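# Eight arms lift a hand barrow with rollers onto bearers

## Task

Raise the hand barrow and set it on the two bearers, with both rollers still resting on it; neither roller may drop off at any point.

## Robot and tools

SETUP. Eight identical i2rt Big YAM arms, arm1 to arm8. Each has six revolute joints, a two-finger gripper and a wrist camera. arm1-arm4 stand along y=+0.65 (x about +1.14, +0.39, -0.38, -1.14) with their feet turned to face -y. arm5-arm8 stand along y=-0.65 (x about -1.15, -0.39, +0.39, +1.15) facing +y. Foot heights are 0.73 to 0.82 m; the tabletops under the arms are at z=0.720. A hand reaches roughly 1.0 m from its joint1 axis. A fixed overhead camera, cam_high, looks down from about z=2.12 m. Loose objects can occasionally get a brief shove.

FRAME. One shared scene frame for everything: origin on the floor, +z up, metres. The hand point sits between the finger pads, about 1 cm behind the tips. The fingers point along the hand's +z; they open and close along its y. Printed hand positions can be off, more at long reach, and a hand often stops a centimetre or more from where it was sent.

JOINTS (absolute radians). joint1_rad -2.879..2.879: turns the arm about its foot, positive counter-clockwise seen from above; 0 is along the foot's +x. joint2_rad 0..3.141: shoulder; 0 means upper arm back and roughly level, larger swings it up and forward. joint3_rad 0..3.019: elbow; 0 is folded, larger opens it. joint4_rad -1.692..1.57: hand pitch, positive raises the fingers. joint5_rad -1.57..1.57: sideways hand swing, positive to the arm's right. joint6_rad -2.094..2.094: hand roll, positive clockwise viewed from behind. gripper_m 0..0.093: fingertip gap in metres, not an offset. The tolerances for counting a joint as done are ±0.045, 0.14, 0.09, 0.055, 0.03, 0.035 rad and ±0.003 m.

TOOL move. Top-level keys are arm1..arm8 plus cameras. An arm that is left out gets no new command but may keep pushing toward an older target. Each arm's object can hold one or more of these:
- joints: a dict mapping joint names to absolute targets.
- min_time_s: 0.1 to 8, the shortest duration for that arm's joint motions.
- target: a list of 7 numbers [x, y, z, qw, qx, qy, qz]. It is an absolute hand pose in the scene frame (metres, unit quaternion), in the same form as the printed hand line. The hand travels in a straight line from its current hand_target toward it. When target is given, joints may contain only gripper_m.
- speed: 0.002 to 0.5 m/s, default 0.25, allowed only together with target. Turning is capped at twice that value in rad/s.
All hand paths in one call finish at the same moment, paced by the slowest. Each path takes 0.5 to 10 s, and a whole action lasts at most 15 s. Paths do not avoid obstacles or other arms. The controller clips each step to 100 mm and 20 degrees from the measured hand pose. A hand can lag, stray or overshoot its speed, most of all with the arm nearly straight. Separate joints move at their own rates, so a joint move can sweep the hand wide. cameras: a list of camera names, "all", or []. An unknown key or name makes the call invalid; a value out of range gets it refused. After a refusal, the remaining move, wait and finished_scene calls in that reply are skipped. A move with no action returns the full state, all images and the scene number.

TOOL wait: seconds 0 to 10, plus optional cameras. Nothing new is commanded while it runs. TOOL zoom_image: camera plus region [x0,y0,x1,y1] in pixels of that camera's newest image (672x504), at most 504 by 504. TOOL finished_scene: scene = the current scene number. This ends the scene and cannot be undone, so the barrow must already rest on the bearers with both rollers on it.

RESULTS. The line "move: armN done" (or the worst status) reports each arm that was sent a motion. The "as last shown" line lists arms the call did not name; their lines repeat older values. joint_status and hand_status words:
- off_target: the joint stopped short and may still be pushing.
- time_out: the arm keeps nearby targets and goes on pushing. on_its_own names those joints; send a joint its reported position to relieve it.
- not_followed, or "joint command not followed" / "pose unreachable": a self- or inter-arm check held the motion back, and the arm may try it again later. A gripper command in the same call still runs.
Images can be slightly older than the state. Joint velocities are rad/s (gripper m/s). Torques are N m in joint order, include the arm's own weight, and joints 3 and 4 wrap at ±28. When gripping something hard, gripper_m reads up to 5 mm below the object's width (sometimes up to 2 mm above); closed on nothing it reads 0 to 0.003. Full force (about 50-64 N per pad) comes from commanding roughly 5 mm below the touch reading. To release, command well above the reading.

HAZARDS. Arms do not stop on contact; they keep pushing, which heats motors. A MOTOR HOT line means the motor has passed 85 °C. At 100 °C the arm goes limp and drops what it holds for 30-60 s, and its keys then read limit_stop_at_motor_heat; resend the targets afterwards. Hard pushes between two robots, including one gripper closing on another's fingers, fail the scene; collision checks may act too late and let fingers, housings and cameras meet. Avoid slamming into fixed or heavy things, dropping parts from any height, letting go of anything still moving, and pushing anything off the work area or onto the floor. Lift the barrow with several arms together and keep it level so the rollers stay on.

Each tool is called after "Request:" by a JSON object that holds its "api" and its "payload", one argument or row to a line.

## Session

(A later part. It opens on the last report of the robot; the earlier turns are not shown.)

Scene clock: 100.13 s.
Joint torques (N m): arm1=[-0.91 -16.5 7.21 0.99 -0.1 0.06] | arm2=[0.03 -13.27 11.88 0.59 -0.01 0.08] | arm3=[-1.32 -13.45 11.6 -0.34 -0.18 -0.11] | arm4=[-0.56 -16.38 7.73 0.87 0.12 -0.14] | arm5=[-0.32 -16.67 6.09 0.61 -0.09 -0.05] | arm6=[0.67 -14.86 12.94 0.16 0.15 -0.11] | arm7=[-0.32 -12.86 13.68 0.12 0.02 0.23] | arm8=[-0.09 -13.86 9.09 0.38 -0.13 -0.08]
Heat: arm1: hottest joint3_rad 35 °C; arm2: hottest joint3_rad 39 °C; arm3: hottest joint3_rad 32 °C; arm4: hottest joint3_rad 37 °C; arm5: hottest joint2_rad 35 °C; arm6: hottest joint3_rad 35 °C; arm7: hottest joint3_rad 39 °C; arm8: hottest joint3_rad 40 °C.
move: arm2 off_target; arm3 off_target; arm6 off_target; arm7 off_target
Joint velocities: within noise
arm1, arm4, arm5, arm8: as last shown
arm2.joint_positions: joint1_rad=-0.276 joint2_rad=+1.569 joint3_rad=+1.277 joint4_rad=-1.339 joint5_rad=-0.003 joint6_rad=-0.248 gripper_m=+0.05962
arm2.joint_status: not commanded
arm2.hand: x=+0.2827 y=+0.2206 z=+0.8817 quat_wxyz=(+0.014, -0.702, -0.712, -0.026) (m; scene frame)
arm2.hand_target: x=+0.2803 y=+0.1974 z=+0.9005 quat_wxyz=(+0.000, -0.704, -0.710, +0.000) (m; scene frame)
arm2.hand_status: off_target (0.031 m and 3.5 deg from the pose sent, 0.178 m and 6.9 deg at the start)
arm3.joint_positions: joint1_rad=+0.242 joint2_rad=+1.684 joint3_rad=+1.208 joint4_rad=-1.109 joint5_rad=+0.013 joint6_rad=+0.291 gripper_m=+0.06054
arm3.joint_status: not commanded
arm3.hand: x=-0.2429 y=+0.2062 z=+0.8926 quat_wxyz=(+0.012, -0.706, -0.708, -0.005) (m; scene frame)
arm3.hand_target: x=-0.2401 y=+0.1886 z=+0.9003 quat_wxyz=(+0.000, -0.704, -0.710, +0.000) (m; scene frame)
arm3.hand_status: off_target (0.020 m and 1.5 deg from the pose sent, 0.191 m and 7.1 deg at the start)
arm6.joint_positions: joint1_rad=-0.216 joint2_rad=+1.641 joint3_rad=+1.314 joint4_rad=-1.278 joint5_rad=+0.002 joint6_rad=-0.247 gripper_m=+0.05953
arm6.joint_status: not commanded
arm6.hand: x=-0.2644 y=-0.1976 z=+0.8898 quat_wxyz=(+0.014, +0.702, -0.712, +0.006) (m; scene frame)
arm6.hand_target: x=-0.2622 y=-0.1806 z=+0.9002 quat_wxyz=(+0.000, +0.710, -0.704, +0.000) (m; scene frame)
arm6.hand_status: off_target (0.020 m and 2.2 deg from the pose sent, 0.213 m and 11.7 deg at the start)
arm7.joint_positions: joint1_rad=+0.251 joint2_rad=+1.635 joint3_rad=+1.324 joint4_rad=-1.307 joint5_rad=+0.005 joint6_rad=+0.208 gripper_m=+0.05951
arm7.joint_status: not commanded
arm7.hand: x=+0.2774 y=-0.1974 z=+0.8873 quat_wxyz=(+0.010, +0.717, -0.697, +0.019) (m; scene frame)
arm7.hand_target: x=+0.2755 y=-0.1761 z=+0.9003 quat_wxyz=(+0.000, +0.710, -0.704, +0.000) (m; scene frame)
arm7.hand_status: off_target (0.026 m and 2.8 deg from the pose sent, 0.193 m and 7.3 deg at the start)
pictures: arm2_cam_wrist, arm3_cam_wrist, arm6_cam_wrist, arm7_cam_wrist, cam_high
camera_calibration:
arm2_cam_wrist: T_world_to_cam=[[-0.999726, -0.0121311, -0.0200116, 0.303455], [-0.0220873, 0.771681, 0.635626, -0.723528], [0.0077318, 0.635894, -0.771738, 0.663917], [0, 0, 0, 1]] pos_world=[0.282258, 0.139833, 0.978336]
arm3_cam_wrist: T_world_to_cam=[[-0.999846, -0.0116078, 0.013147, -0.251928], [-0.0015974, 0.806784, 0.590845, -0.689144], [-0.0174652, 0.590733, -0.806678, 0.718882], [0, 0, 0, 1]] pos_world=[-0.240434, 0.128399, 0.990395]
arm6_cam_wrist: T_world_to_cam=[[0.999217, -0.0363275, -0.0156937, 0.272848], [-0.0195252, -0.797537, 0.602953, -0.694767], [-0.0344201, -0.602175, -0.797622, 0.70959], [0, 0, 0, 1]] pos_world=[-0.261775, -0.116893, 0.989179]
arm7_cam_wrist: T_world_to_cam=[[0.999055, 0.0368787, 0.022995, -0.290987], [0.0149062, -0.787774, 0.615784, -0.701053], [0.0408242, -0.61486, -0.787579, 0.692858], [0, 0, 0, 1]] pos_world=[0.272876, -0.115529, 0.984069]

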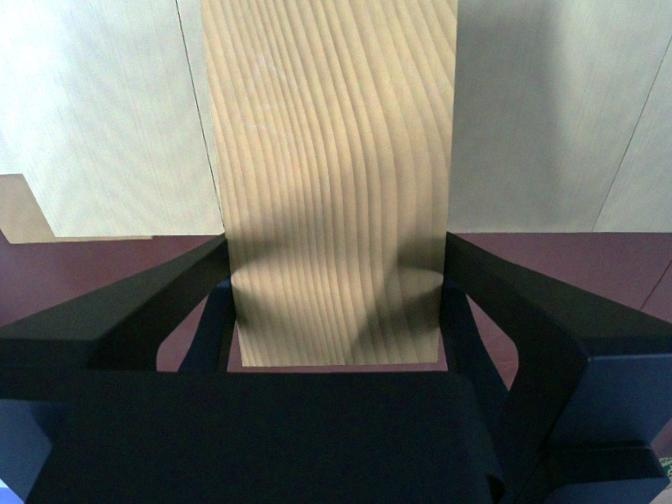

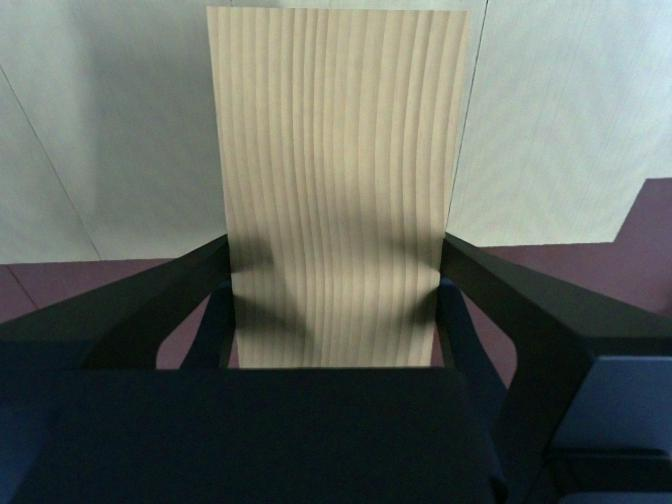

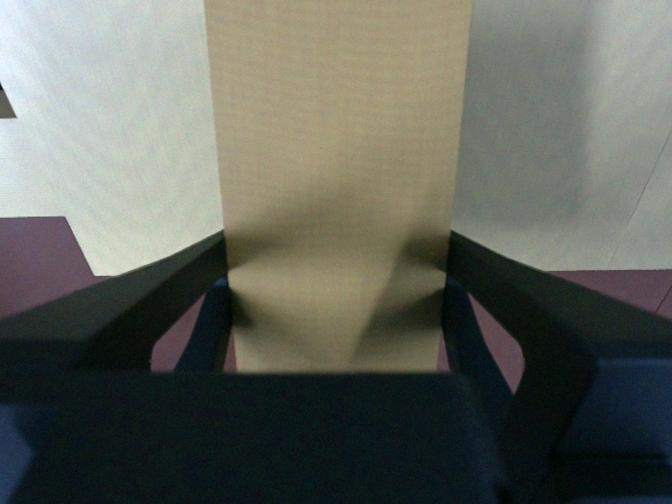

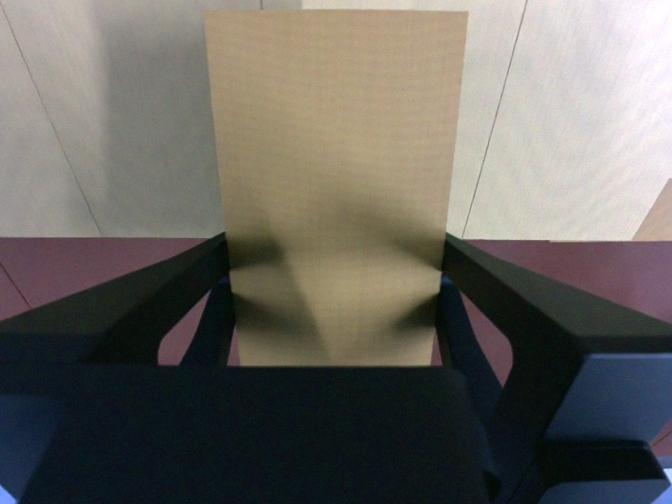

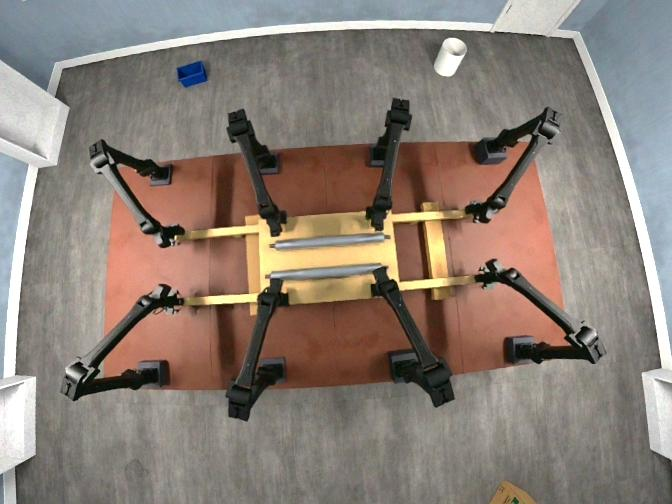

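Request:
{"api": "move", "payload": {
  "arm2": {"target": [0.28, 0.186, 0.860, 0, 0.7040, 0.7102, 0], "speed": 0.1},
  "arm3": {"target": [-0.24, 0.174, 0.860, 0, 0.7040, 0.7102, 0], "speed": 0.1},
  "arm6": {"target": [-0.262, -0.181, 0.860, 0, 0.7102, -0.7040, 0], "speed": 0.1},
  "arm7": {"target": [0.275, -0.158, 0.860, 0, 0.7102, -0.7040, 0], "speed": 0.1},
  "cameras": ["cam_high", "arm2_cam_wrist", "arm3_cam_wrist", "arm6_cam_wrist", "arm7_cam_wrist"]
}}

Request:
{"api": "zoom_image", "payload": {
  "camera": "cam_high",
  "region": [240, 190, 420, 325]
}}

Scene clock: 114.23 s.
Joint torques (N m): arm1=[-0.56 -16.38 7.13 0.96 -0.08 0.04] | arm2=[-0.09 -14.27 8.84 0.9 0.01 0.08] | arm3=[-1.38 -14.21 10.65 0.02 -0.17 -0.1] | arm4=[-0.5 -16.38 7.75 0.87 0.12 -0.14] | arm5=[-0.56 -16.85 6.06 0.61 -0.1 -0.04] | arm6=[0.62 -15.33 9.14 0.66 0.14 -0.11] | arm7=[-0.97 -14.1 12.27 0.32 0.03 0.11] | arm8=[-0.09 -13.86 9.09 0.36 -0.13 -0.08]
Heat: arm1: hottest joint3_rad 34 °C; arm2: hottest joint3_rad 43 °C; arm3: hottest joint3_rad 34 °C; arm4: hottest joint3_rad 37 °C; arm5: hottest joint2_rad 36 °C; arm6: hottest joint3_rad 38 °C; arm7: hottest joint3_rad 40 °C; arm8: hottest joint3_rad 40 °C.
move: arm2 off_target; arm3 off_target; arm6 done; arm7 off_target
Joint velocities: within noise
arm1, arm4, arm5, arm8: as last shown
arm2.joint_positions: joint1_rad=-0.272 joint2_rad=+1.629 joint3_rad=+1.277 joint4_rad=-1.249 joint5_rad=-0.003 joint6_rad=-0.243 gripper_m=+0.05962
arm2.joint_status: not commanded
arm2.hand: x=+0.2791 y=+0.1980 z=+0.8551 quat_wxyz=(+0.007, -0.703, -0.711, -0.013) (m; scene frame)
arm2.hand_target: x=+0.2802 y=+0.1863 z=+0.8601 quat_wxyz=(+0.000, -0.704, -0.710, +0.000) (m; scene frame)
arm2.hand_status: off_target (0.013 m and 1.7 deg from the pose sent, 0.041 m and 3.5 deg at the start)
arm3.joint_positions: joint1_rad=+0.235 joint2_rad=+1.768 joint3_rad=+1.209 joint4_rad=-1.034 joint5_rad=+0.013 joint6_rad=+0.282 gripper_m=+0.06054
arm3.joint_status: not commanded
arm3.hand: x=-0.2421 y=+0.1935 z=+0.8541 quat_wxyz=(+0.016, -0.705, -0.709, -0.007) (m; scene frame)
arm3.hand_target: x=-0.2402 y=+0.1747 z=+0.8604 quat_wxyz=(+0.000, -0.704, -0.710, +0.000) (m; scene frame)
arm3.hand_status: off_target (0.020 m and 2.0 deg from the pose sent, 0.046 m and 1.6 deg at the start)
arm6.joint_positions: joint1_rad=-0.216 joint2_rad=+1.676 joint3_rad=+1.292 joint4_rad=-1.188 joint5_rad=+0.002 joint6_rad=-0.249 gripper_m=+0.05953
arm6.joint_status: not commanded
arm6.hand: x=-0.2610 y=-0.1844 z=+0.8658 quat_wxyz=(+0.000, +0.703, -0.712, -0.002) (m; scene frame)
arm6.hand_target: x=-0.2620 y=-0.1811 z=+0.8600 quat_wxyz=(+0.000, +0.710, -0.704, +0.000) (m; scene frame)
arm6.hand_status: done (0.007 m and 1.3 deg from the pose sent, 0.034 m and 2.2 deg at the start)
arm7.joint_positions: joint1_rad=+0.245 joint2_rad=+1.707 joint3_rad=+1.326 joint4_rad=-1.227 joint5_rad=+0.004 joint6_rad=+0.208 gripper_m=+0.05951
arm7.joint_status: not commanded
arm7.hand: x=+0.2754 y=-0.1773 z=+0.8543 quat_wxyz=(+0.008, +0.715, -0.699, +0.015) (m; scene frame)
arm7.hand_target: x=+0.2751 y=-0.1586 z=+0.8604 quat_wxyz=(+0.000, +0.710, -0.704, +0.000) (m; scene frame)
arm7.hand_status: off_target (0.020 m and 2.1 deg from the pose sent, 0.048 m and 2.8 deg at the start)
pictures: arm2_cam_wrist, arm3_cam_wrist, arm6_cam_wrist, arm7_cam_wrist, cam_high
camera_calibration:
arm2_cam_wrist: T_world_to_cam=[[-0.99986, -0.0111232, -0.0125101, 0.292507], [-0.016456, 0.790172, 0.612664, -0.674916], [0.00307036, 0.612784, -0.790244, 0.679461], [0, 0, 0, 1]] pos_world=[0.279274, 0.12019, 0.954096]
arm3_cam_wrist: T_world_to_cam=[[-0.999784, -0.0141331, 0.0152293, -0.252048], [-0.00224375, 0.802154, 0.597113, -0.660739], [-0.0206553, 0.59695, -0.802012, 0.68942], [0, 0, 0, 1]] pos_world=[-0.239236, 0.114902, 0.951298]
arm6_cam_wrist: T_world_to_cam=[[0.999364, -0.0346776, -0.00829245, 0.263549], [-0.023543, -0.816443, 0.576946, -0.651679], [-0.0267774, -0.576384, -0.81674, 0.721845], [0, 0, 0, 1]] pos_world=[-0.259395, -0.10686, 0.967729]
arm7_cam_wrist: T_world_to_cam=[[0.999333, 0.0306073, 0.0199397, -0.287443], [0.0121538, -0.793341, 0.608656, -0.659016], [0.0344483, -0.608007, -0.793184, 0.687157], [0, 0, 0, 1]] pos_world=[0.271589, -0.0962302, 0.951888]

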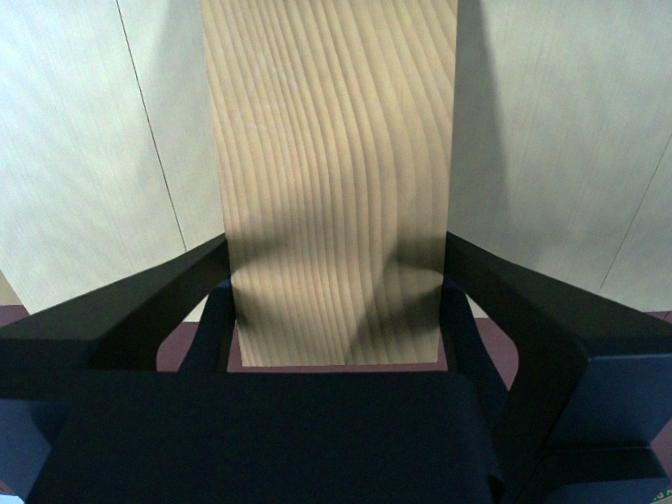

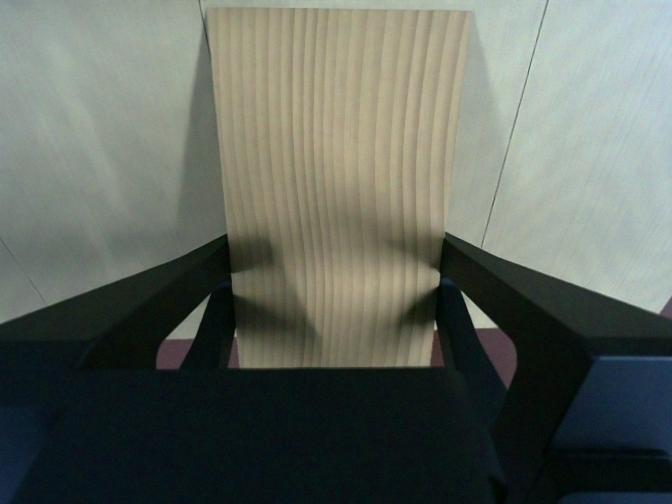

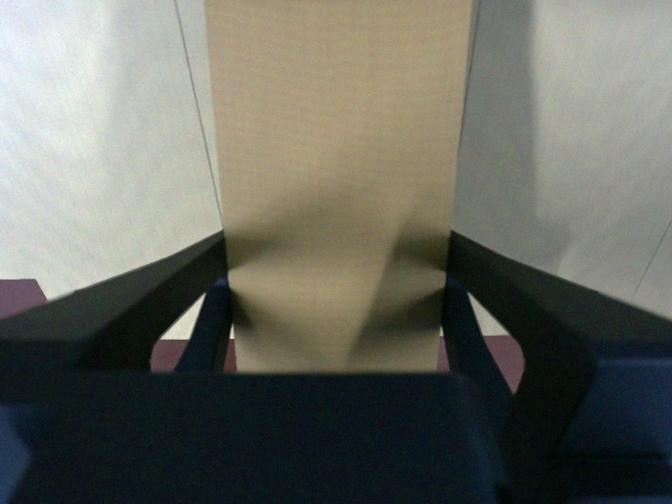

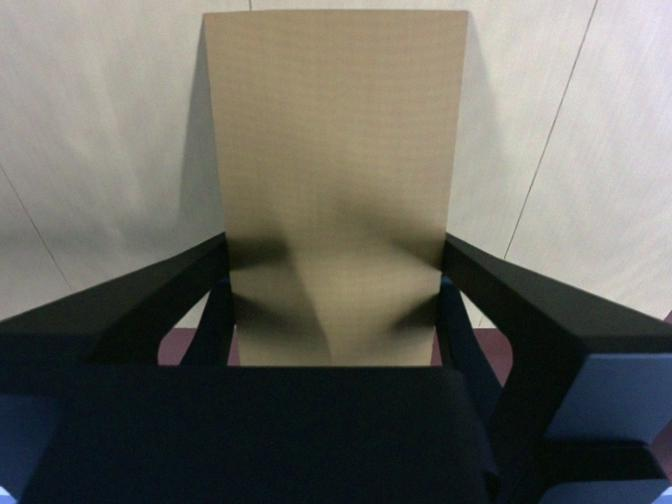

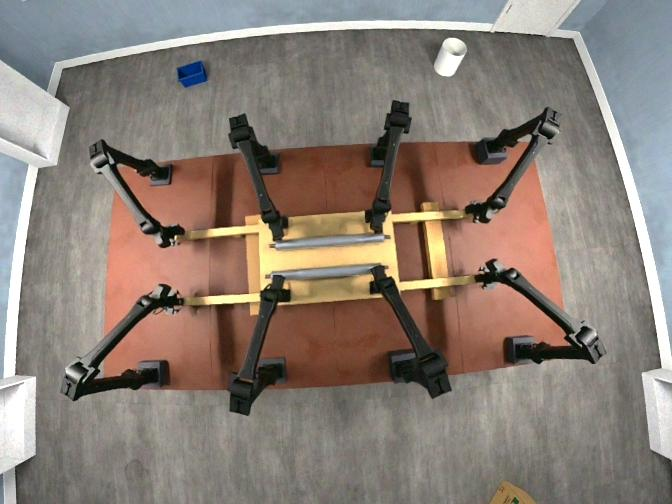

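Scaled by 2.800 from the camera's 672x504 image, which has a finer 960x720 frame.

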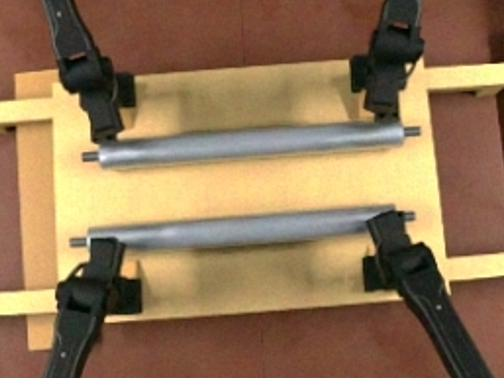

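Request:
{"api": "move", "payload": {
  "arm2": {"target": [0.28, 0.175, 0.862, 0, 0.7040, 0.7102, 0], "speed": 0.06},
  "arm3": {"target": [-0.24, 0.158, 0.862, 0, 0.7040, 0.7102, 0], "speed": 0.06},
  "arm6": {"target": [-0.262, -0.177, 0.852, 0, 0.7102, -0.7040, 0], "speed": 0.06},
  "arm7": {"target": [0.275, -0.142, 0.862, 0, 0.7102, -0.7040, 0], "speed": 0.06},
  "cameras": ["cam_high", "arm2_cam_wrist", "arm3_cam_wrist", "arm6_cam_wrist", "arm7_cam_wrist"]
}}

Request:
{"api": "zoom_image", "payload": {
  "camera": "cam_high",
  "region": [240, 190, 420, 325]
}}

Scene clock: 118.60 s.
Joint torques (N m): arm1=[-0.62 -16.79 7.17 0.95 -0.08 0.06] | arm2=[-0.03 -13.51 11.26 0.43 0 0.07] | arm3=[-1.44 -14.56 11.17 -0.57 -0.18 -0.1] | arm4=[-0.56 -16.32 7.73 0.87 0.12 -0.14] | arm5=[-0.44 -16.91 6.09 0.61 -0.09 -0.05] | arm6=[0.67 -15.15 9.13 0.69 0.14 -0.09] | arm7=[-0.62 -13.92 13.39 -0.21 0.03 0.05] | arm8=[-0.15 -13.86 9.07 0.36 -0.13 -0.08]
Heat: arm1: hottest joint3_rad 34 °C; arm2: hottest joint3_rad 43 °C; arm3: hottest joint3_rad 34 °C; arm4: hottest joint3_rad 37 °C; arm5: hottest joint2_rad 36 °C; arm6: hottest joint3_rad 38 °C; arm7: hottest joint3_rad 41 °C; arm8: hottest joint3_rad 39 °C.
move: arm2 off_target; arm3 off_target; arm6 done; arm7 off_target
Joint velocities: within noise
arm1, arm4, arm5, arm8: as last shown
arm2.joint_positions: joint1_rad=-0.268 joint2_rad=+1.641 joint3_rad=+1.279 joint4_rad=-1.249 joint5_rad=-0.003 joint6_rad=-0.236 gripper_m=+0.05962
arm2.joint_status: not commanded
arm2.hand: x=+0.2809 y=+0.1971 z=+0.8500 quat_wxyz=(+0.010, -0.703, -0.711, -0.018) (m; scene frame)
arm2.hand_target: x=+0.2803 y=+0.1760 z=+0.8623 quat_wxyz=(+0.000, -0.704, -0.710, +0.000) (m; scene frame)
arm2.hand_status: off_target (0.025 m and 2.3 deg from the pose sent, 0.024 m and 1.7 deg at the start)
arm3.joint_positions: joint1_rad=+0.227 joint2_rad=+1.795 joint3_rad=+1.258 joint4_rad=-1.038 joint5_rad=+0.013 joint6_rad=+0.273 gripper_m=+0.06054
arm3.joint_status: not commanded
arm3.hand: x=-0.2412 y=+0.1749 z=+0.8568 quat_wxyz=(+0.008, -0.706, -0.709, -0.003) (m; scene frame)
arm3.hand_target: x=-0.2402 y=+0.1585 z=+0.8622 quat_wxyz=(+0.000, -0.704, -0.710, +0.000) (m; scene frame)
arm3.hand_status: off_target (0.018 m and 1.0 deg from the pose sent, 0.036 m and 2.0 deg at the start)
arm6.joint_positions: joint1_rad=-0.215 joint2_rad=+1.689 joint3_rad=+1.292 joint4_rad=-1.171 joint5_rad=+0.002 joint6_rad=-0.249 gripper_m=+0.05953
arm6.joint_status: not commanded
arm6.hand: x=-0.2604 y=-0.1805 z=+0.8595 quat_wxyz=(-0.001, +0.703, -0.711, -0.003) (m; scene frame)
arm6.hand_target: x=-0.2621 y=-0.1771 z=+0.8520 quat_wxyz=(+0.000, +0.710, -0.704, +0.000) (m; scene frame)
arm6.hand_status: done (0.008 m and 1.2 deg from the pose sent, 0.016 m and 1.3 deg at the start)
arm7.joint_positions: joint1_rad=+0.238 joint2_rad=+1.739 joint3_rad=+1.367 joint4_rad=-1.227 joint5_rad=+0.004 joint6_rad=+0.208 gripper_m=+0.05951
arm7.joint_status: not commanded
arm7.hand: x=+0.2752 y=-0.1614 z=+0.8542 quat_wxyz=(+0.006, +0.713, -0.701, +0.010) (m; scene frame)
arm7.hand_target: x=+0.2752 y=-0.1428 z=+0.8620 quat_wxyz=(+0.000, +0.710, -0.704, +0.000) (m; scene frame)
arm7.hand_status: off_target (0.021 m and 1.4 deg from the pose sent, 0.036 m and 2.1 deg at the start)
pictures: arm2_cam_wrist, arm3_cam_wrist, arm6_cam_wrist, arm7_cam_wrist, cam_high
camera_calibration:
arm2_cam_wrist: T_world_to_cam=[[-0.999847, -0.00906133, -0.0149323, 0.29586], [-0.0163774, 0.783526, 0.621143, -0.677044], [0.0060715, 0.621293, -0.783555, 0.667792], [0, 0, 0, 1]] pos_world=[0.280672, 0.118269, 0.948211]
arm3_cam_wrist: T_world_to_cam=[[-0.999859, -0.0132952, 0.0102892, -0.247328], [-0.00477738, 0.811498, 0.584335, -0.638741], [-0.0161185, 0.584204, -0.811447, 0.714045], [0, 0, 0, 1]] pos_world=[-0.238835, 0.0979015, 0.955194]
arm6_cam_wrist: T_world_to_cam=[[0.999398, -0.0338688, -0.00749256, 0.262451], [-0.0234302, -0.818396, 0.574177, -0.642785], [-0.0255786, -0.573656, -0.818697, 0.721507], [0, 0, 0, 1]] pos_world=[-0.258898, -0.103267, 0.961734]
arm7_cam_wrist: T_world_to_cam=[[0.999567, 0.0234584, 0.0177519, -0.287088], [0.00810376, -0.799654, 0.600407, -0.639195], [0.0282799, -0.600003, -0.799498, 0.70511], [0, 0, 0, 1]] pos_world=[0.272203, -0.0813315, 0.952607]

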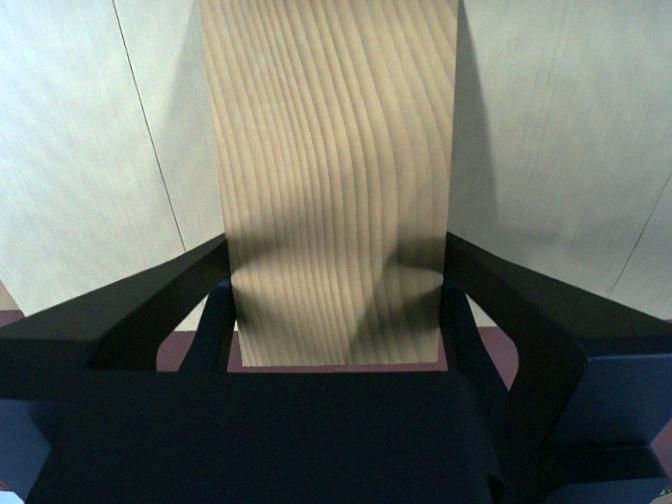

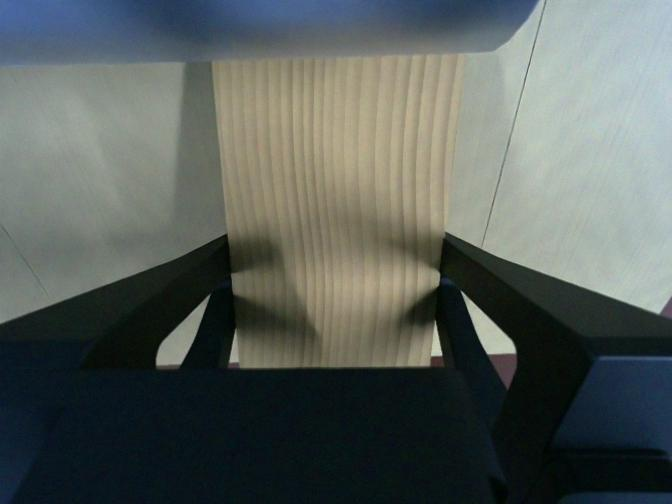

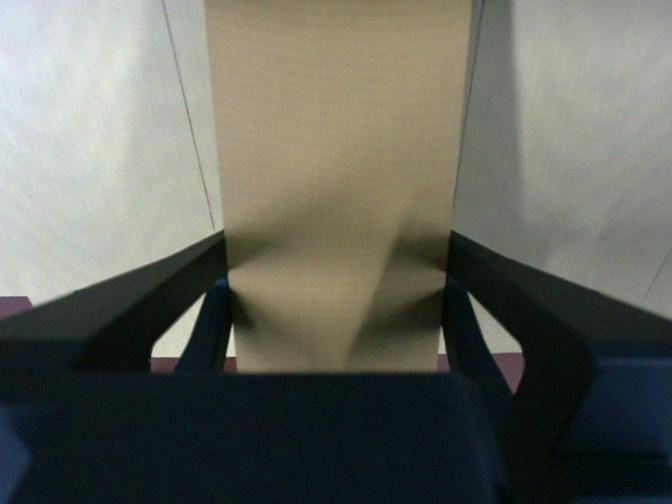

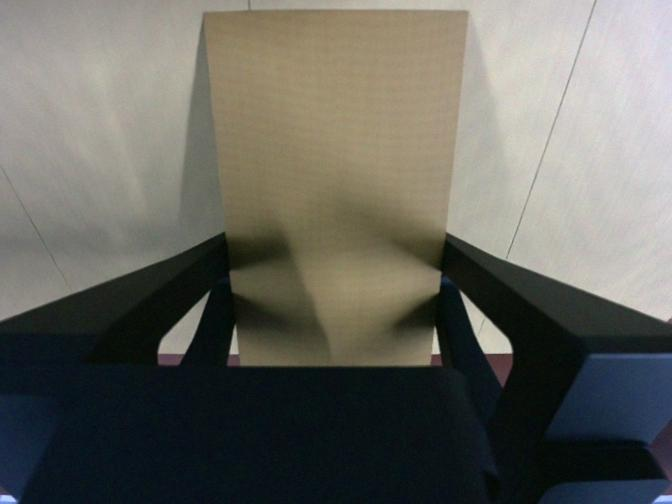

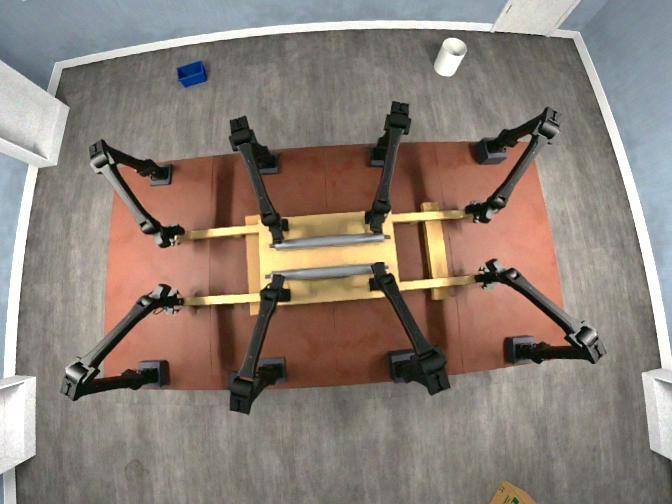

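Scaled by 2.800 from the camera's 672x504 image, which has a finer 960x720 frame.

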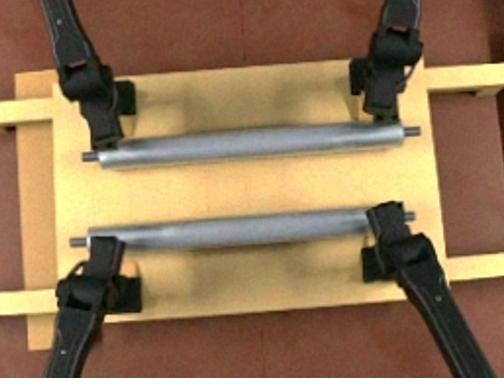

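Request:
{"api": "move", "payload": {
  "arm2": {"target": [0.28, 0.164, 0.873, 0, 0.7040, 0.7102, 0], "speed": 0.06},
  "arm6": {"target": [-0.262, -0.170, 0.852, 0, 0.7102, -0.7040, 0], "speed": 0.06},
  "arm7": {"target": [0.275, -0.130, 0.862, 0, 0.7102, -0.7040, 0], "speed": 0.06},
  "cameras": ["cam_high", "arm2_cam_wrist", "arm6_cam_wrist", "arm7_cam_wrist"]
}}

Request:
{"api": "zoom_image", "payload": {
  "camera": "cam_high",
  "region": [240, 190, 420, 325]
}}

Scene clock: 126.63 s.
Joint torques (N m): arm1=[-0.38 -16.38 7.15 0.99 -0.1 0.06] | arm2=[-0.03 -14.68 11.84 -0.18 0 0.08] | arm3=[-1.44 -14.56 11.25 -0.55 -0.18 -0.11] | arm4=[-0.56 -16.32 7.73 0.87 0.12 -0.14] | arm5=[-0.32 -16.91 6.08 0.61 -0.09 -0.04] | arm6=[0.97 -15.5 10.78 0.42 0.14 -0.06] | arm7=[-0.67 -14.45 13.5 -0.27 0.05 -0.01] | arm8=[-0.15 -13.86 9.07 0.38 -0.13 -0.08]
Heat: arm1: hottest joint3_rad 34 °C; arm2: hottest joint3_rad 43 °C; arm3: hottest joint3_rad 34 °C; arm4: hottest joint3_rad 36 °C; arm5: hottest joint2_rad 36 °C; arm6: hottest joint3_rad 37 °C; arm7: hottest joint3_rad 41 °C; arm8: hottest joint3_rad 39 °C.
move: arm2 off_target; arm6 off_target; arm7 off_target
Joint velocities: within noise
arm1, arm3, arm4, arm5, arm8: as last shown
arm2.joint_positions: joint1_rad=-0.263 joint2_rad=+1.663 joint3_rad=+1.325 joint4_rad=-1.269 joint5_rad=-0.003 joint6_rad=-0.233 gripper_m=+0.05962
arm2.joint_status: not commanded
arm2.hand: x=+0.2806 y=+0.1846 z=+0.8566 quat_wxyz=(+0.008, -0.703, -0.711, -0.016) (m; scene frame)
arm2.hand_target: x=+0.2803 y=+0.1651 z=+0.8732 quat_wxyz=(+0.000, -0.704, -0.710, +0.000) (m; scene frame)
arm2.hand_status: off_target (0.026 m and 2.1 deg from the pose sent, 0.040 m and 2.3 deg at the start)
arm3.hand: x=-0.2411 y=+0.1748 z=+0.8569 quat_wxyz=(+0.008, -0.706, -0.709, -0.003) (m; scene frame)
arm6.joint_positions: joint1_rad=-0.214 joint2_rad=+1.705 joint3_rad=+1.292 joint4_rad=-1.171 joint5_rad=+0.002 joint6_rad=-0.249 gripper_m=+0.05953
arm6.joint_status: not commanded
arm6.hand: x=-0.2611 y=-0.1808 z=+0.8522 quat_wxyz=(+0.005, +0.703, -0.711, +0.001) (m; scene frame)
arm6.hand_target: x=-0.2622 y=-0.1702 z=+0.8521 quat_wxyz=(+0.000, +0.710, -0.704, +0.000) (m; scene frame)
arm6.hand_status: off_target (0.011 m and 1.3 deg from the pose sent, 0.013 m and 1.3 deg at the start)
arm7.joint_positions: joint1_rad=+0.233 joint2_rad=+1.767 joint3_rad=+1.408 joint4_rad=-1.233 joint5_rad=+0.004 joint6_rad=+0.208 gripper_m=+0.05951
arm7.joint_status: not commanded
arm7.hand: x=+0.2745 y=-0.1477 z=+0.8545 quat_wxyz=(+0.004, +0.711, -0.703, +0.008) (m; scene frame)
arm7.hand_target: x=+0.2752 y=-0.1306 z=+0.8621 quat_wxyz=(+0.000, +0.710, -0.704, -0.001) (m; scene frame)
arm7.hand_status: off_target (0.019 m and 1.0 deg from the pose sent, 0.032 m and 1.4 deg at the start)
pictures: arm2_cam_wrist, arm6_cam_wrist, arm7_cam_wrist, cam_high
camera_calibration:
arm2_cam_wrist: T_world_to_cam=[[-0.999845, -0.0110454, -0.0137201, 0.294906], [-0.0171614, 0.786273, 0.617641, -0.668641], [0.00396564, 0.617781, -0.786341, 0.684409], [0, 0, 0, 1]] pos_world=[0.280672, 0.106178, 0.955205]
arm6_cam_wrist: T_world_to_cam=[[0.999399, -0.0328748, -0.0110314, 0.266296], [-0.0201584, -0.809646, 0.586572, -0.646966], [-0.028215, -0.585997, -0.809822, 0.704823], [0, 0, 0, 1]] pos_world=[-0.259291, -0.102035, 0.953211]
arm7_cam_wrist: T_world_to_cam=[[0.999688, 0.0187655, 0.0164681, -0.286347], [0.00527507, -0.803464, 0.59533, -0.623856], [0.0244032, -0.595057, -0.803313, 0.718654], [0, 0, 0, 1]] pos_world=[0.272012, -0.068232, 0.953419]

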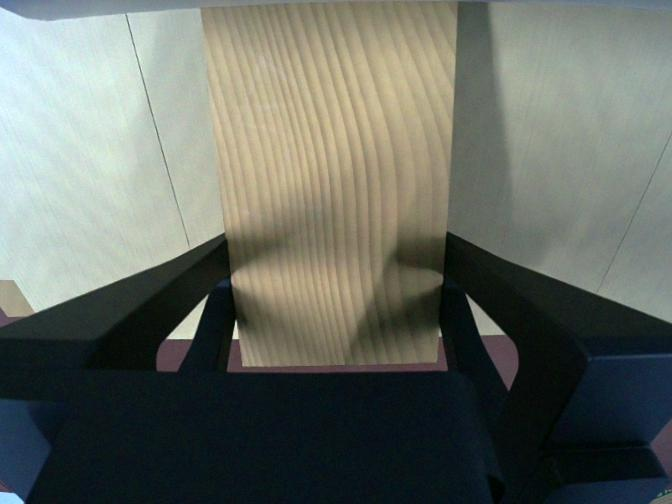

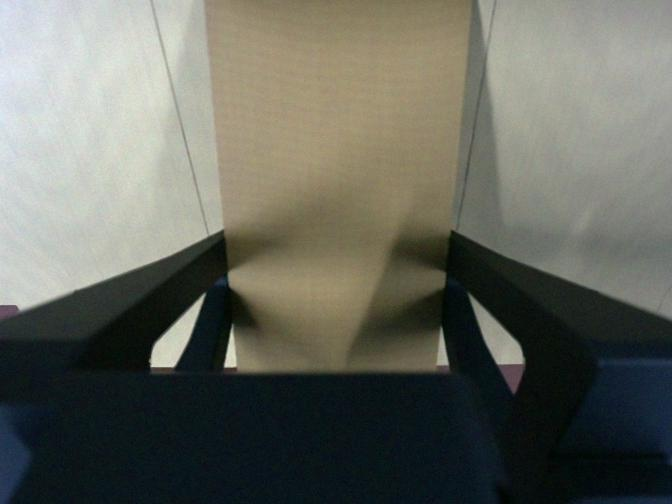

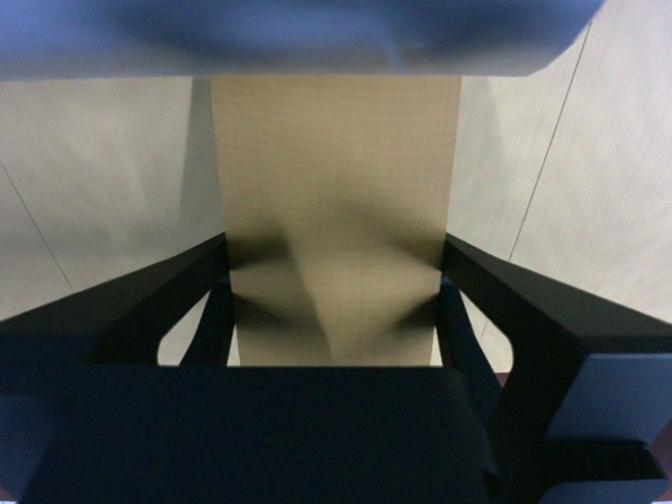

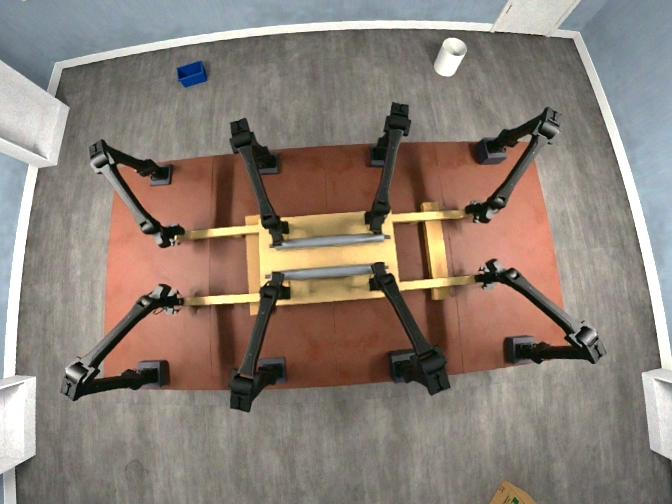

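Scaled by 2.800 from the camera's 672x504 image, which has a finer 960x720 frame.

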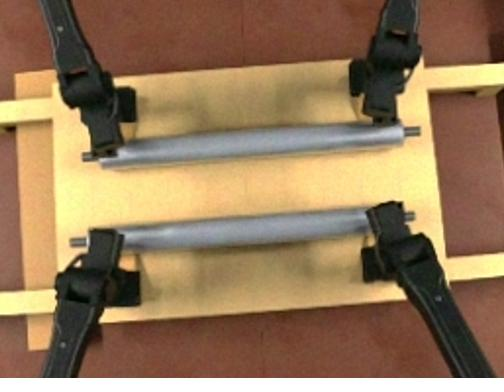

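Request:
{"api": "move", "payload": {
  "arm2": {"target": [0.28, 0.160, 0.858, 0, 0.7040, 0.7102, 0], "speed": 0.06},
  "arm3": {"target": [-0.24, 0.160, 0.850, 0, 0.7040, 0.7102, 0], "speed": 0.06},
  "arm6": {"target": [-0.262, -0.156, 0.869, 0, 0.7102, -0.7040, 0], "speed": 0.06},
  "arm7": {"target": [0.275, -0.132, 0.852, 0, 0.7102, -0.7040, 0], "speed": 0.06},
  "cameras": ["cam_high", "arm2_cam_wrist", "arm3_cam_wrist", "arm6_cam_wrist", "arm7_cam_wrist"]
}}

Request:
{"api": "zoom_image", "payload": {
  "camera": "cam_high",
  "region": [240, 190, 420, 325]
}}

Scene clock: 136.47 s.
Joint torques (N m): arm1=[-0.56 -16.56 7.25 0.96 -0.1 0.05] | arm2=[-0.03 -14.21 10.91 0.9 0 0.07] | arm3=[-1.32 -14.21 9.66 0.13 -0.18 -0.1] | arm4=[-0.56 -16.32 7.75 0.87 0.12 -0.14] | arm5=[-0.38 -16.79 6.11 0.61 -0.09 -0.05] | arm6=[0.91 -15.62 12.68 -0.18 0.14 0.01] | arm7=[-0.38 -14.21 11.66 0.54 0.05 0.02] | arm8=[-0.15 -13.86 9.09 0.38 -0.13 -0.08]
Heat: arm1: hottest joint3_rad 34 °C; arm2: hottest joint3_rad 43 °C; arm3: hottest joint3_rad 35 °C; arm4: hottest joint3_rad 36 °C; arm5: hottest joint2_rad 36 °C; arm6: hottest joint3_rad 38 °C; arm7: hottest joint3_rad 42 °C; arm8: hottest joint3_rad 39 °C.
move: arm2 off_target; arm3 off_target; arm6 off_target; arm7 off_target
Joint velocities: within noise
arm1, arm4, arm5, arm8: as last shown
arm2.joint_positions: joint1_rad=-0.262 joint2_rad=+1.677 joint3_rad=+1.325 joint4_rad=-1.261 joint5_rad=-0.003 joint6_rad=-0.231 gripper_m=+0.05962
arm2.joint_status: not commanded
arm2.hand: x=+0.2808 y=+0.1828 z=+0.8502 quat_wxyz=(+0.010, -0.703, -0.711, -0.019) (m; scene frame)
arm2.hand_target: x=+0.2803 y=+0.1609 z=+0.8584 quat_wxyz=(+0.000, -0.704, -0.710, +0.000) (m; scene frame)
arm2.hand_status: off_target (0.024 m and 2.5 deg from the pose sent, 0.025 m and 2.1 deg at the start)
arm3.joint_positions: joint1_rad=+0.227 joint2_rad=+1.803 joint3_rad=+1.258 joint4_rad=-1.024 joint5_rad=+0.013 joint6_rad=+0.273 gripper_m=+0.06054
arm3.joint_status: not commanded
arm3.hand: x=-0.2403 y=+0.1722 z=+0.8533 quat_wxyz=(+0.005, -0.706, -0.709, -0.002) (m; scene frame)
arm3.hand_target: x=-0.2402 y=+0.1603 z=+0.8502 quat_wxyz=(+0.000, -0.704, -0.710, +0.000) (m; scene frame)
arm3.hand_status: off_target (0.013 m and 0.7 deg from the pose sent, 0.016 m and 1.0 deg at the start)
arm6.joint_positions: joint1_rad=-0.207 joint2_rad=+1.718 joint3_rad=+1.338 joint4_rad=-1.210 joint5_rad=+0.002 joint6_rad=-0.249 gripper_m=+0.05953
arm6.joint_status: not commanded
arm6.hand: x=-0.2624 y=-0.1719 z=+0.8623 quat_wxyz=(+0.008, +0.706, -0.708, +0.003) (m; scene frame)
arm6.hand_target: x=-0.2623 y=-0.1565 z=+0.8691 quat_wxyz=(+0.000, +0.710, -0.704, +0.000) (m; scene frame)
arm6.hand_status: off_target (0.017 m and 1.2 deg from the pose sent, 0.030 m and 1.3 deg at the start)
arm7.joint_positions: joint1_rad=+0.233 joint2_rad=+1.768 joint3_rad=+1.408 joint4_rad=-1.233 joint5_rad=+0.004 joint6_rad=+0.208 gripper_m=+0.05951
arm7.joint_status: not commanded
arm7.hand: x=+0.2745 y=-0.1477 z=+0.8542 quat_wxyz=(+0.004, +0.711, -0.703, +0.008) (m; scene frame)
arm7.hand_target: x=+0.2752 y=-0.1325 z=+0.8521 quat_wxyz=(+0.000, +0.710, -0.704, +0.000) (m; scene frame)
arm7.hand_status: off_target (0.016 m and 1.0 deg from the pose sent, 0.016 m and 1.0 deg at the start)
pictures: arm2_cam_wrist, arm3_cam_wrist, arm6_cam_wrist, arm7_cam_wrist, cam_high
camera_calibration:
arm2_cam_wrist: T_world_to_cam=[[-0.999838, -0.00976335, -0.0151495, 0.295901], [-0.0170756, 0.782098, 0.622921, -0.666885], [0.00576658, 0.623079, -0.782138, 0.675347], [0, 0, 0, 1]] pos_world=[0.280571, 0.103664, 0.948114]
arm3_cam_wrist: T_world_to_cam=[[-0.999875, -0.0132103, 0.00865248, -0.245178], [-0.00575766, 0.81516, 0.579208, -0.630924], [-0.0147047, 0.579086, -0.815134, 0.717102], [0, 0, 0, 1]] pos_world=[-0.238235, 0.0958015, 0.952092]
arm6_cam_wrist: T_world_to_cam=[[0.999596, -0.0255822, -0.0123565, 0.270422], [-0.0133261, -0.806322, 0.591327, -0.64755], [-0.0250908, -0.590924, -0.806337, 0.715143], [0, 0, 0, 1]] pos_world=[-0.260999, -0.0926203, 0.962902]
arm7_cam_wrist: T_world_to_cam=[[0.999684, 0.0188171, 0.0166743, -0.286432], [0.00517612, -0.803036, 0.595908, -0.624111], [0.0246033, -0.595633, -0.80288, 0.717828], [0, 0, 0, 1]] pos_world=[0.271911, -0.0682315, 0.953018]

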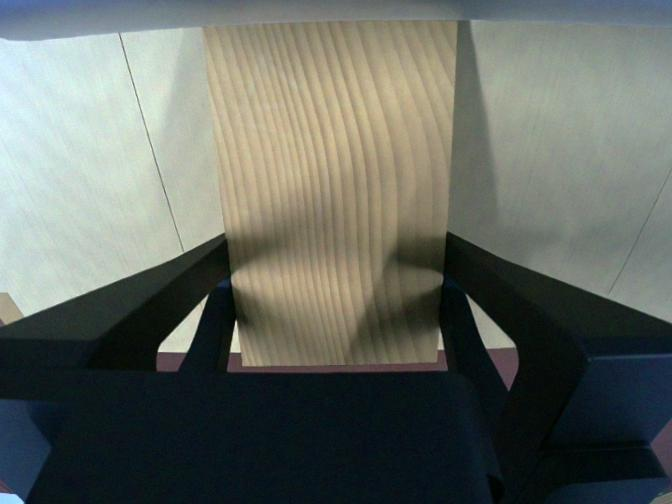

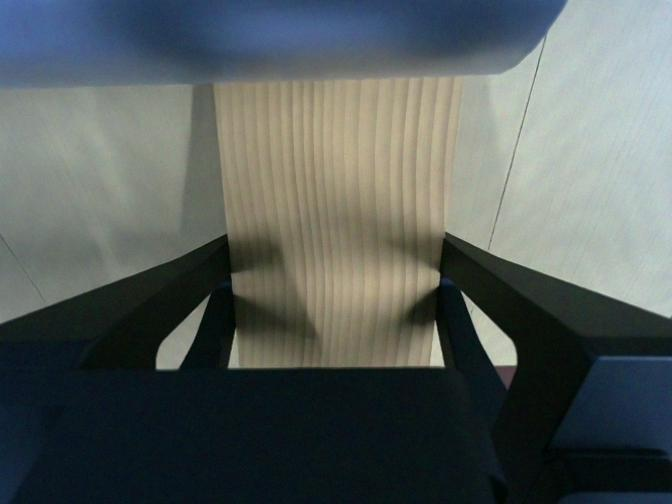

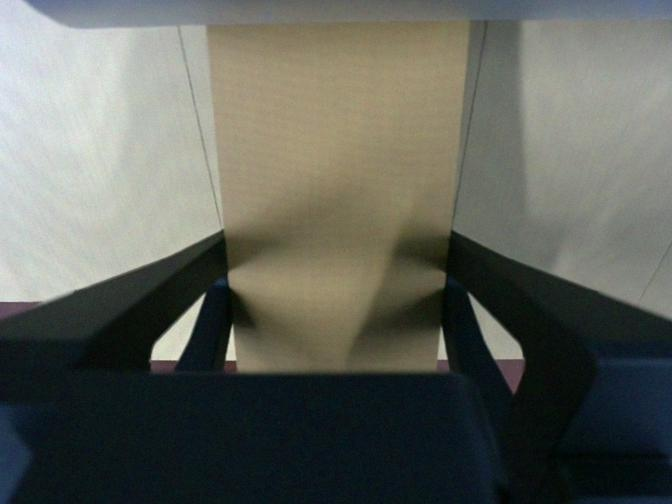

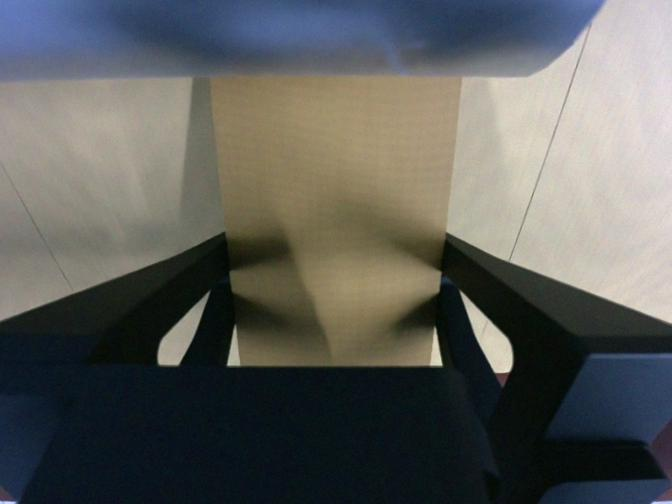

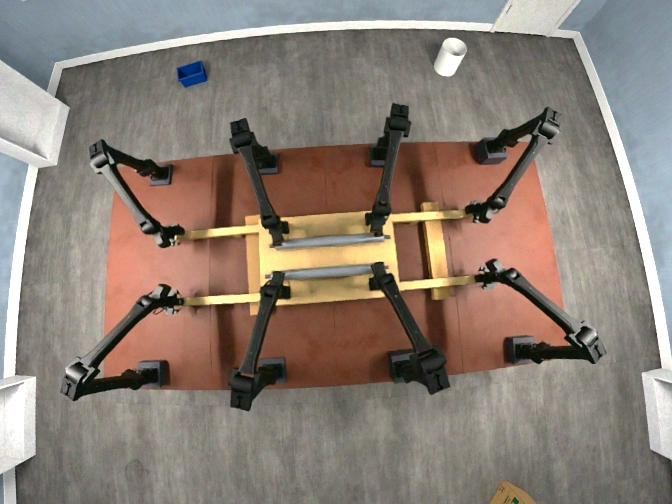

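Scaled by 2.800 from the camera's 672x504 image, which has a finer 960x720 frame.

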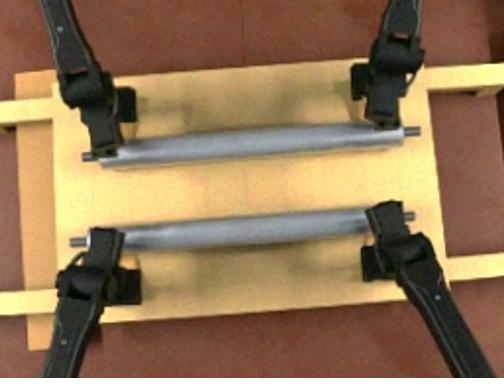

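Request:
{"api": "move", "payload": {
  "arm2": {"target": [0.28, 0.162, 0.848, 0, 0.7040, 0.7102, 0], "speed": 0.06},
  "arm3": {"target": [-0.24, 0.165, 0.842, 0, 0.7040, 0.7102, 0], "speed": 0.06},
  "arm6": {"target": [-0.262, -0.160, 0.850, 0, 0.7102, -0.7040, 0], "speed": 0.06},
  "arm7": {"target": [0.275, -0.138, 0.842, 0, 0.7102, -0.7040, 0], "speed": 0.06}
}}

Scene clock: 142.37 s.
Joint torques (N m): arm1=[-0.97 -16.26 7.23 0.98 -0.09 0.05] | arm2=[-0.09 -13.63 9.32 0.92 0.01 0.07] | arm3=[-1.08 -14.33 7.64 0.1 -0.19 -0.08] | arm4=[-0.5 -16.38 7.73 0.87 0.12 -0.14] | arm5=[-0.21 -16.85 6.11 0.59 -0.09 -0.05] | arm6=[0.73 -15.85 9.44 0.62 0.13 -0.01] | arm7=[-0.38 -14.68 8.88 0.55 0.06 0.02] | arm8=[-0.09 -13.8 9.07 0.38 -0.13 -0.08]
Heat: arm1: hottest joint3_rad 34 °C; arm2: hottest joint3_rad 43 °C; arm3: hottest joint3_rad 35 °C; arm4: hottest joint3_rad 36 °C; arm5: hottest joint2_rad 37 °C; arm6: hottest joint3_rad 37 °C; arm7: hottest joint3_rad 41 °C; arm8: hottest joint3_rad 39 °C.
move: arm2 off_target; arm3 off_target; arm6 done; arm7 off_target
Joint velocities: within noise
arm1.joint_positions: joint1_rad=-0.460 joint2_rad=+1.807 joint3_rad=+1.222 joint4_rad=-0.981 joint5_rad=+0.004 joint6_rad=+1.123 gripper_m=+0.09008
arm1.joint_status: not commanded
arm1.hand: x=+0.9307 y=+0.2067 z=+0.7947 quat_wxyz=(+0.003, -1.000, -0.005, +0.001) (m; scene frame)
arm1.hand_target: x=+0.9300 y=+0.2039 z=+0.7901 quat_wxyz=(+0.000, -1.000, +0.000, +0.000) (m; scene frame)
arm1.hand_status: not commanded
arm2.joint_positions: joint1_rad=-0.262 joint2_rad=+1.680 joint3_rad=+1.325 joint4_rad=-1.235 joint5_rad=-0.003 joint6_rad=-0.231 gripper_m=+0.05962
arm2.joint_status: not commanded
arm2.hand: x=+0.2794 y=+0.1765 z=+0.8485 quat_wxyz=(+0.004, -0.703, -0.711, -0.009) (m; scene frame)
arm2.hand_target: x=+0.2802 y=+0.1624 z=+0.8481 quat_wxyz=(+0.000, -0.704, -0.710, +0.000) (m; scene frame)
arm2.hand_status: off_target (0.014 m and 1.1 deg from the pose sent, 0.021 m and 2.5 deg at the start)
arm3.joint_positions: joint1_rad=+0.227 joint2_rad=+1.804 joint3_rad=+1.258 joint4_rad=-1.000 joint5_rad=+0.013 joint6_rad=+0.273 gripper_m=+0.06054
arm3.joint_status: not commanded
arm3.hand: x=-0.2388 y=+0.1667 z=+0.8523 quat_wxyz=(-0.004, -0.706, -0.708, +0.004) (m; scene frame)
arm3.hand_target: x=-0.2401 y=+0.1652 z=+0.8421 quat_wxyz=(+0.000, -0.704, -0.710, +0.000) (m; scene frame)
arm3.hand_status: off_target (0.011 m and 0.7 deg from the pose sent, 0.013 m and 0.7 deg at the start)
arm4.joint_positions: joint1_rad=+0.538 joint2_rad=+1.874 joint3_rad=+1.310 joint4_rad=-1.004 joint5_rad=-0.007 joint6_rad=-1.060 gripper_m=+0.09012
arm4.joint_status: not commanded
arm4.hand: x=-0.8898 y=+0.1942 z=+0.7950 quat_wxyz=(+0.000, -0.006, -1.000, -0.002) (m; scene frame)
arm4.hand_target: x=-0.8901 y=+0.1936 z=+0.7899 quat_wxyz=(+0.000, +0.000, -1.000, +0.000) (m; scene frame)
arm4.hand_status: not commanded
arm5.joint_positions: joint1_rad=-0.547 joint2_rad=+1.904 joint3_rad=+1.252 joint4_rad=-0.882 joint5_rad=+0.002 joint6_rad=+1.050 gripper_m=+0.09008
arm5.joint_status: not commanded
arm5.hand: x=-0.8911 y=-0.1952 z=+0.8001 quat_wxyz=(-0.007, +0.005, -1.000, -0.010) (m; scene frame)
arm5.hand_target: x=-0.8904 y=-0.2008 z=+0.7844 quat_wxyz=(+0.000, +0.000, -1.000, +0.000) (m; scene frame)
arm5.hand_status: not commanded
arm6.joint_positions: joint1_rad=-0.207 joint2_rad=+1.729 joint3_rad=+1.338 joint4_rad=-1.180 joint5_rad=+0.002 joint6_rad=-0.249 gripper_m=+0.05953
arm6.joint_status: not commanded
arm6.hand: x=-0.2606 y=-0.1650 z=+0.8570 quat_wxyz=(+0.000, +0.706, -0.708, -0.002) (m; scene frame)
arm6.hand_target: x=-0.2622 y=-0.1602 z=+0.8500 quat_wxyz=(+0.000, +0.710, -0.704, +0.000) (m; scene frame)
arm6.hand_status: done (0.009 m and 0.8 deg from the pose sent, 0.017 m and 1.2 deg at the start)
arm7.joint_positions: joint1_rad=+0.233 joint2_rad=+1.770 joint3_rad=+1.408 joint4_rad=-1.204 joint5_rad=+0.004 joint6_rad=+0.208 gripper_m=+0.05951
arm7.joint_status: not commanded
arm7.hand: x=+0.2729 y=-0.1408 z=+0.8532 quat_wxyz=(-0.003, +0.711, -0.703, -0.004) (m; scene frame)
arm7.hand_target: x=+0.2750 y=-0.1383 z=+0.8421 quat_wxyz=(+0.000, +0.710, -0.704, +0.000) (m; scene frame)
arm7.hand_status: off_target (0.012 m and 0.6 deg from the pose sent, 0.016 m and 1.0 deg at the start)
arm8.joint_positions: joint1_rad=+0.463 joint2_rad=+1.811 joint3_rad=+1.338 joint4_rad=-1.088 joint5_rad=-0.002 joint6_rad=-1.132 gripper_m=+0.09009
arm8.joint_status: not commanded
arm8.hand: x=+0.9306 y=-0.1796 z=+0.7937 quat_wxyz=(+0.001, +1.000, -0.004, +0.000) (m; scene frame)
arm8.hand_target: x=+0.9301 y=-0.1785 z=+0.7900 quat_wxyz=(+0.000, +1.000, +0.000, +0.000) (m; scene frame)
arm8.hand_status: not commanded
pictures: none


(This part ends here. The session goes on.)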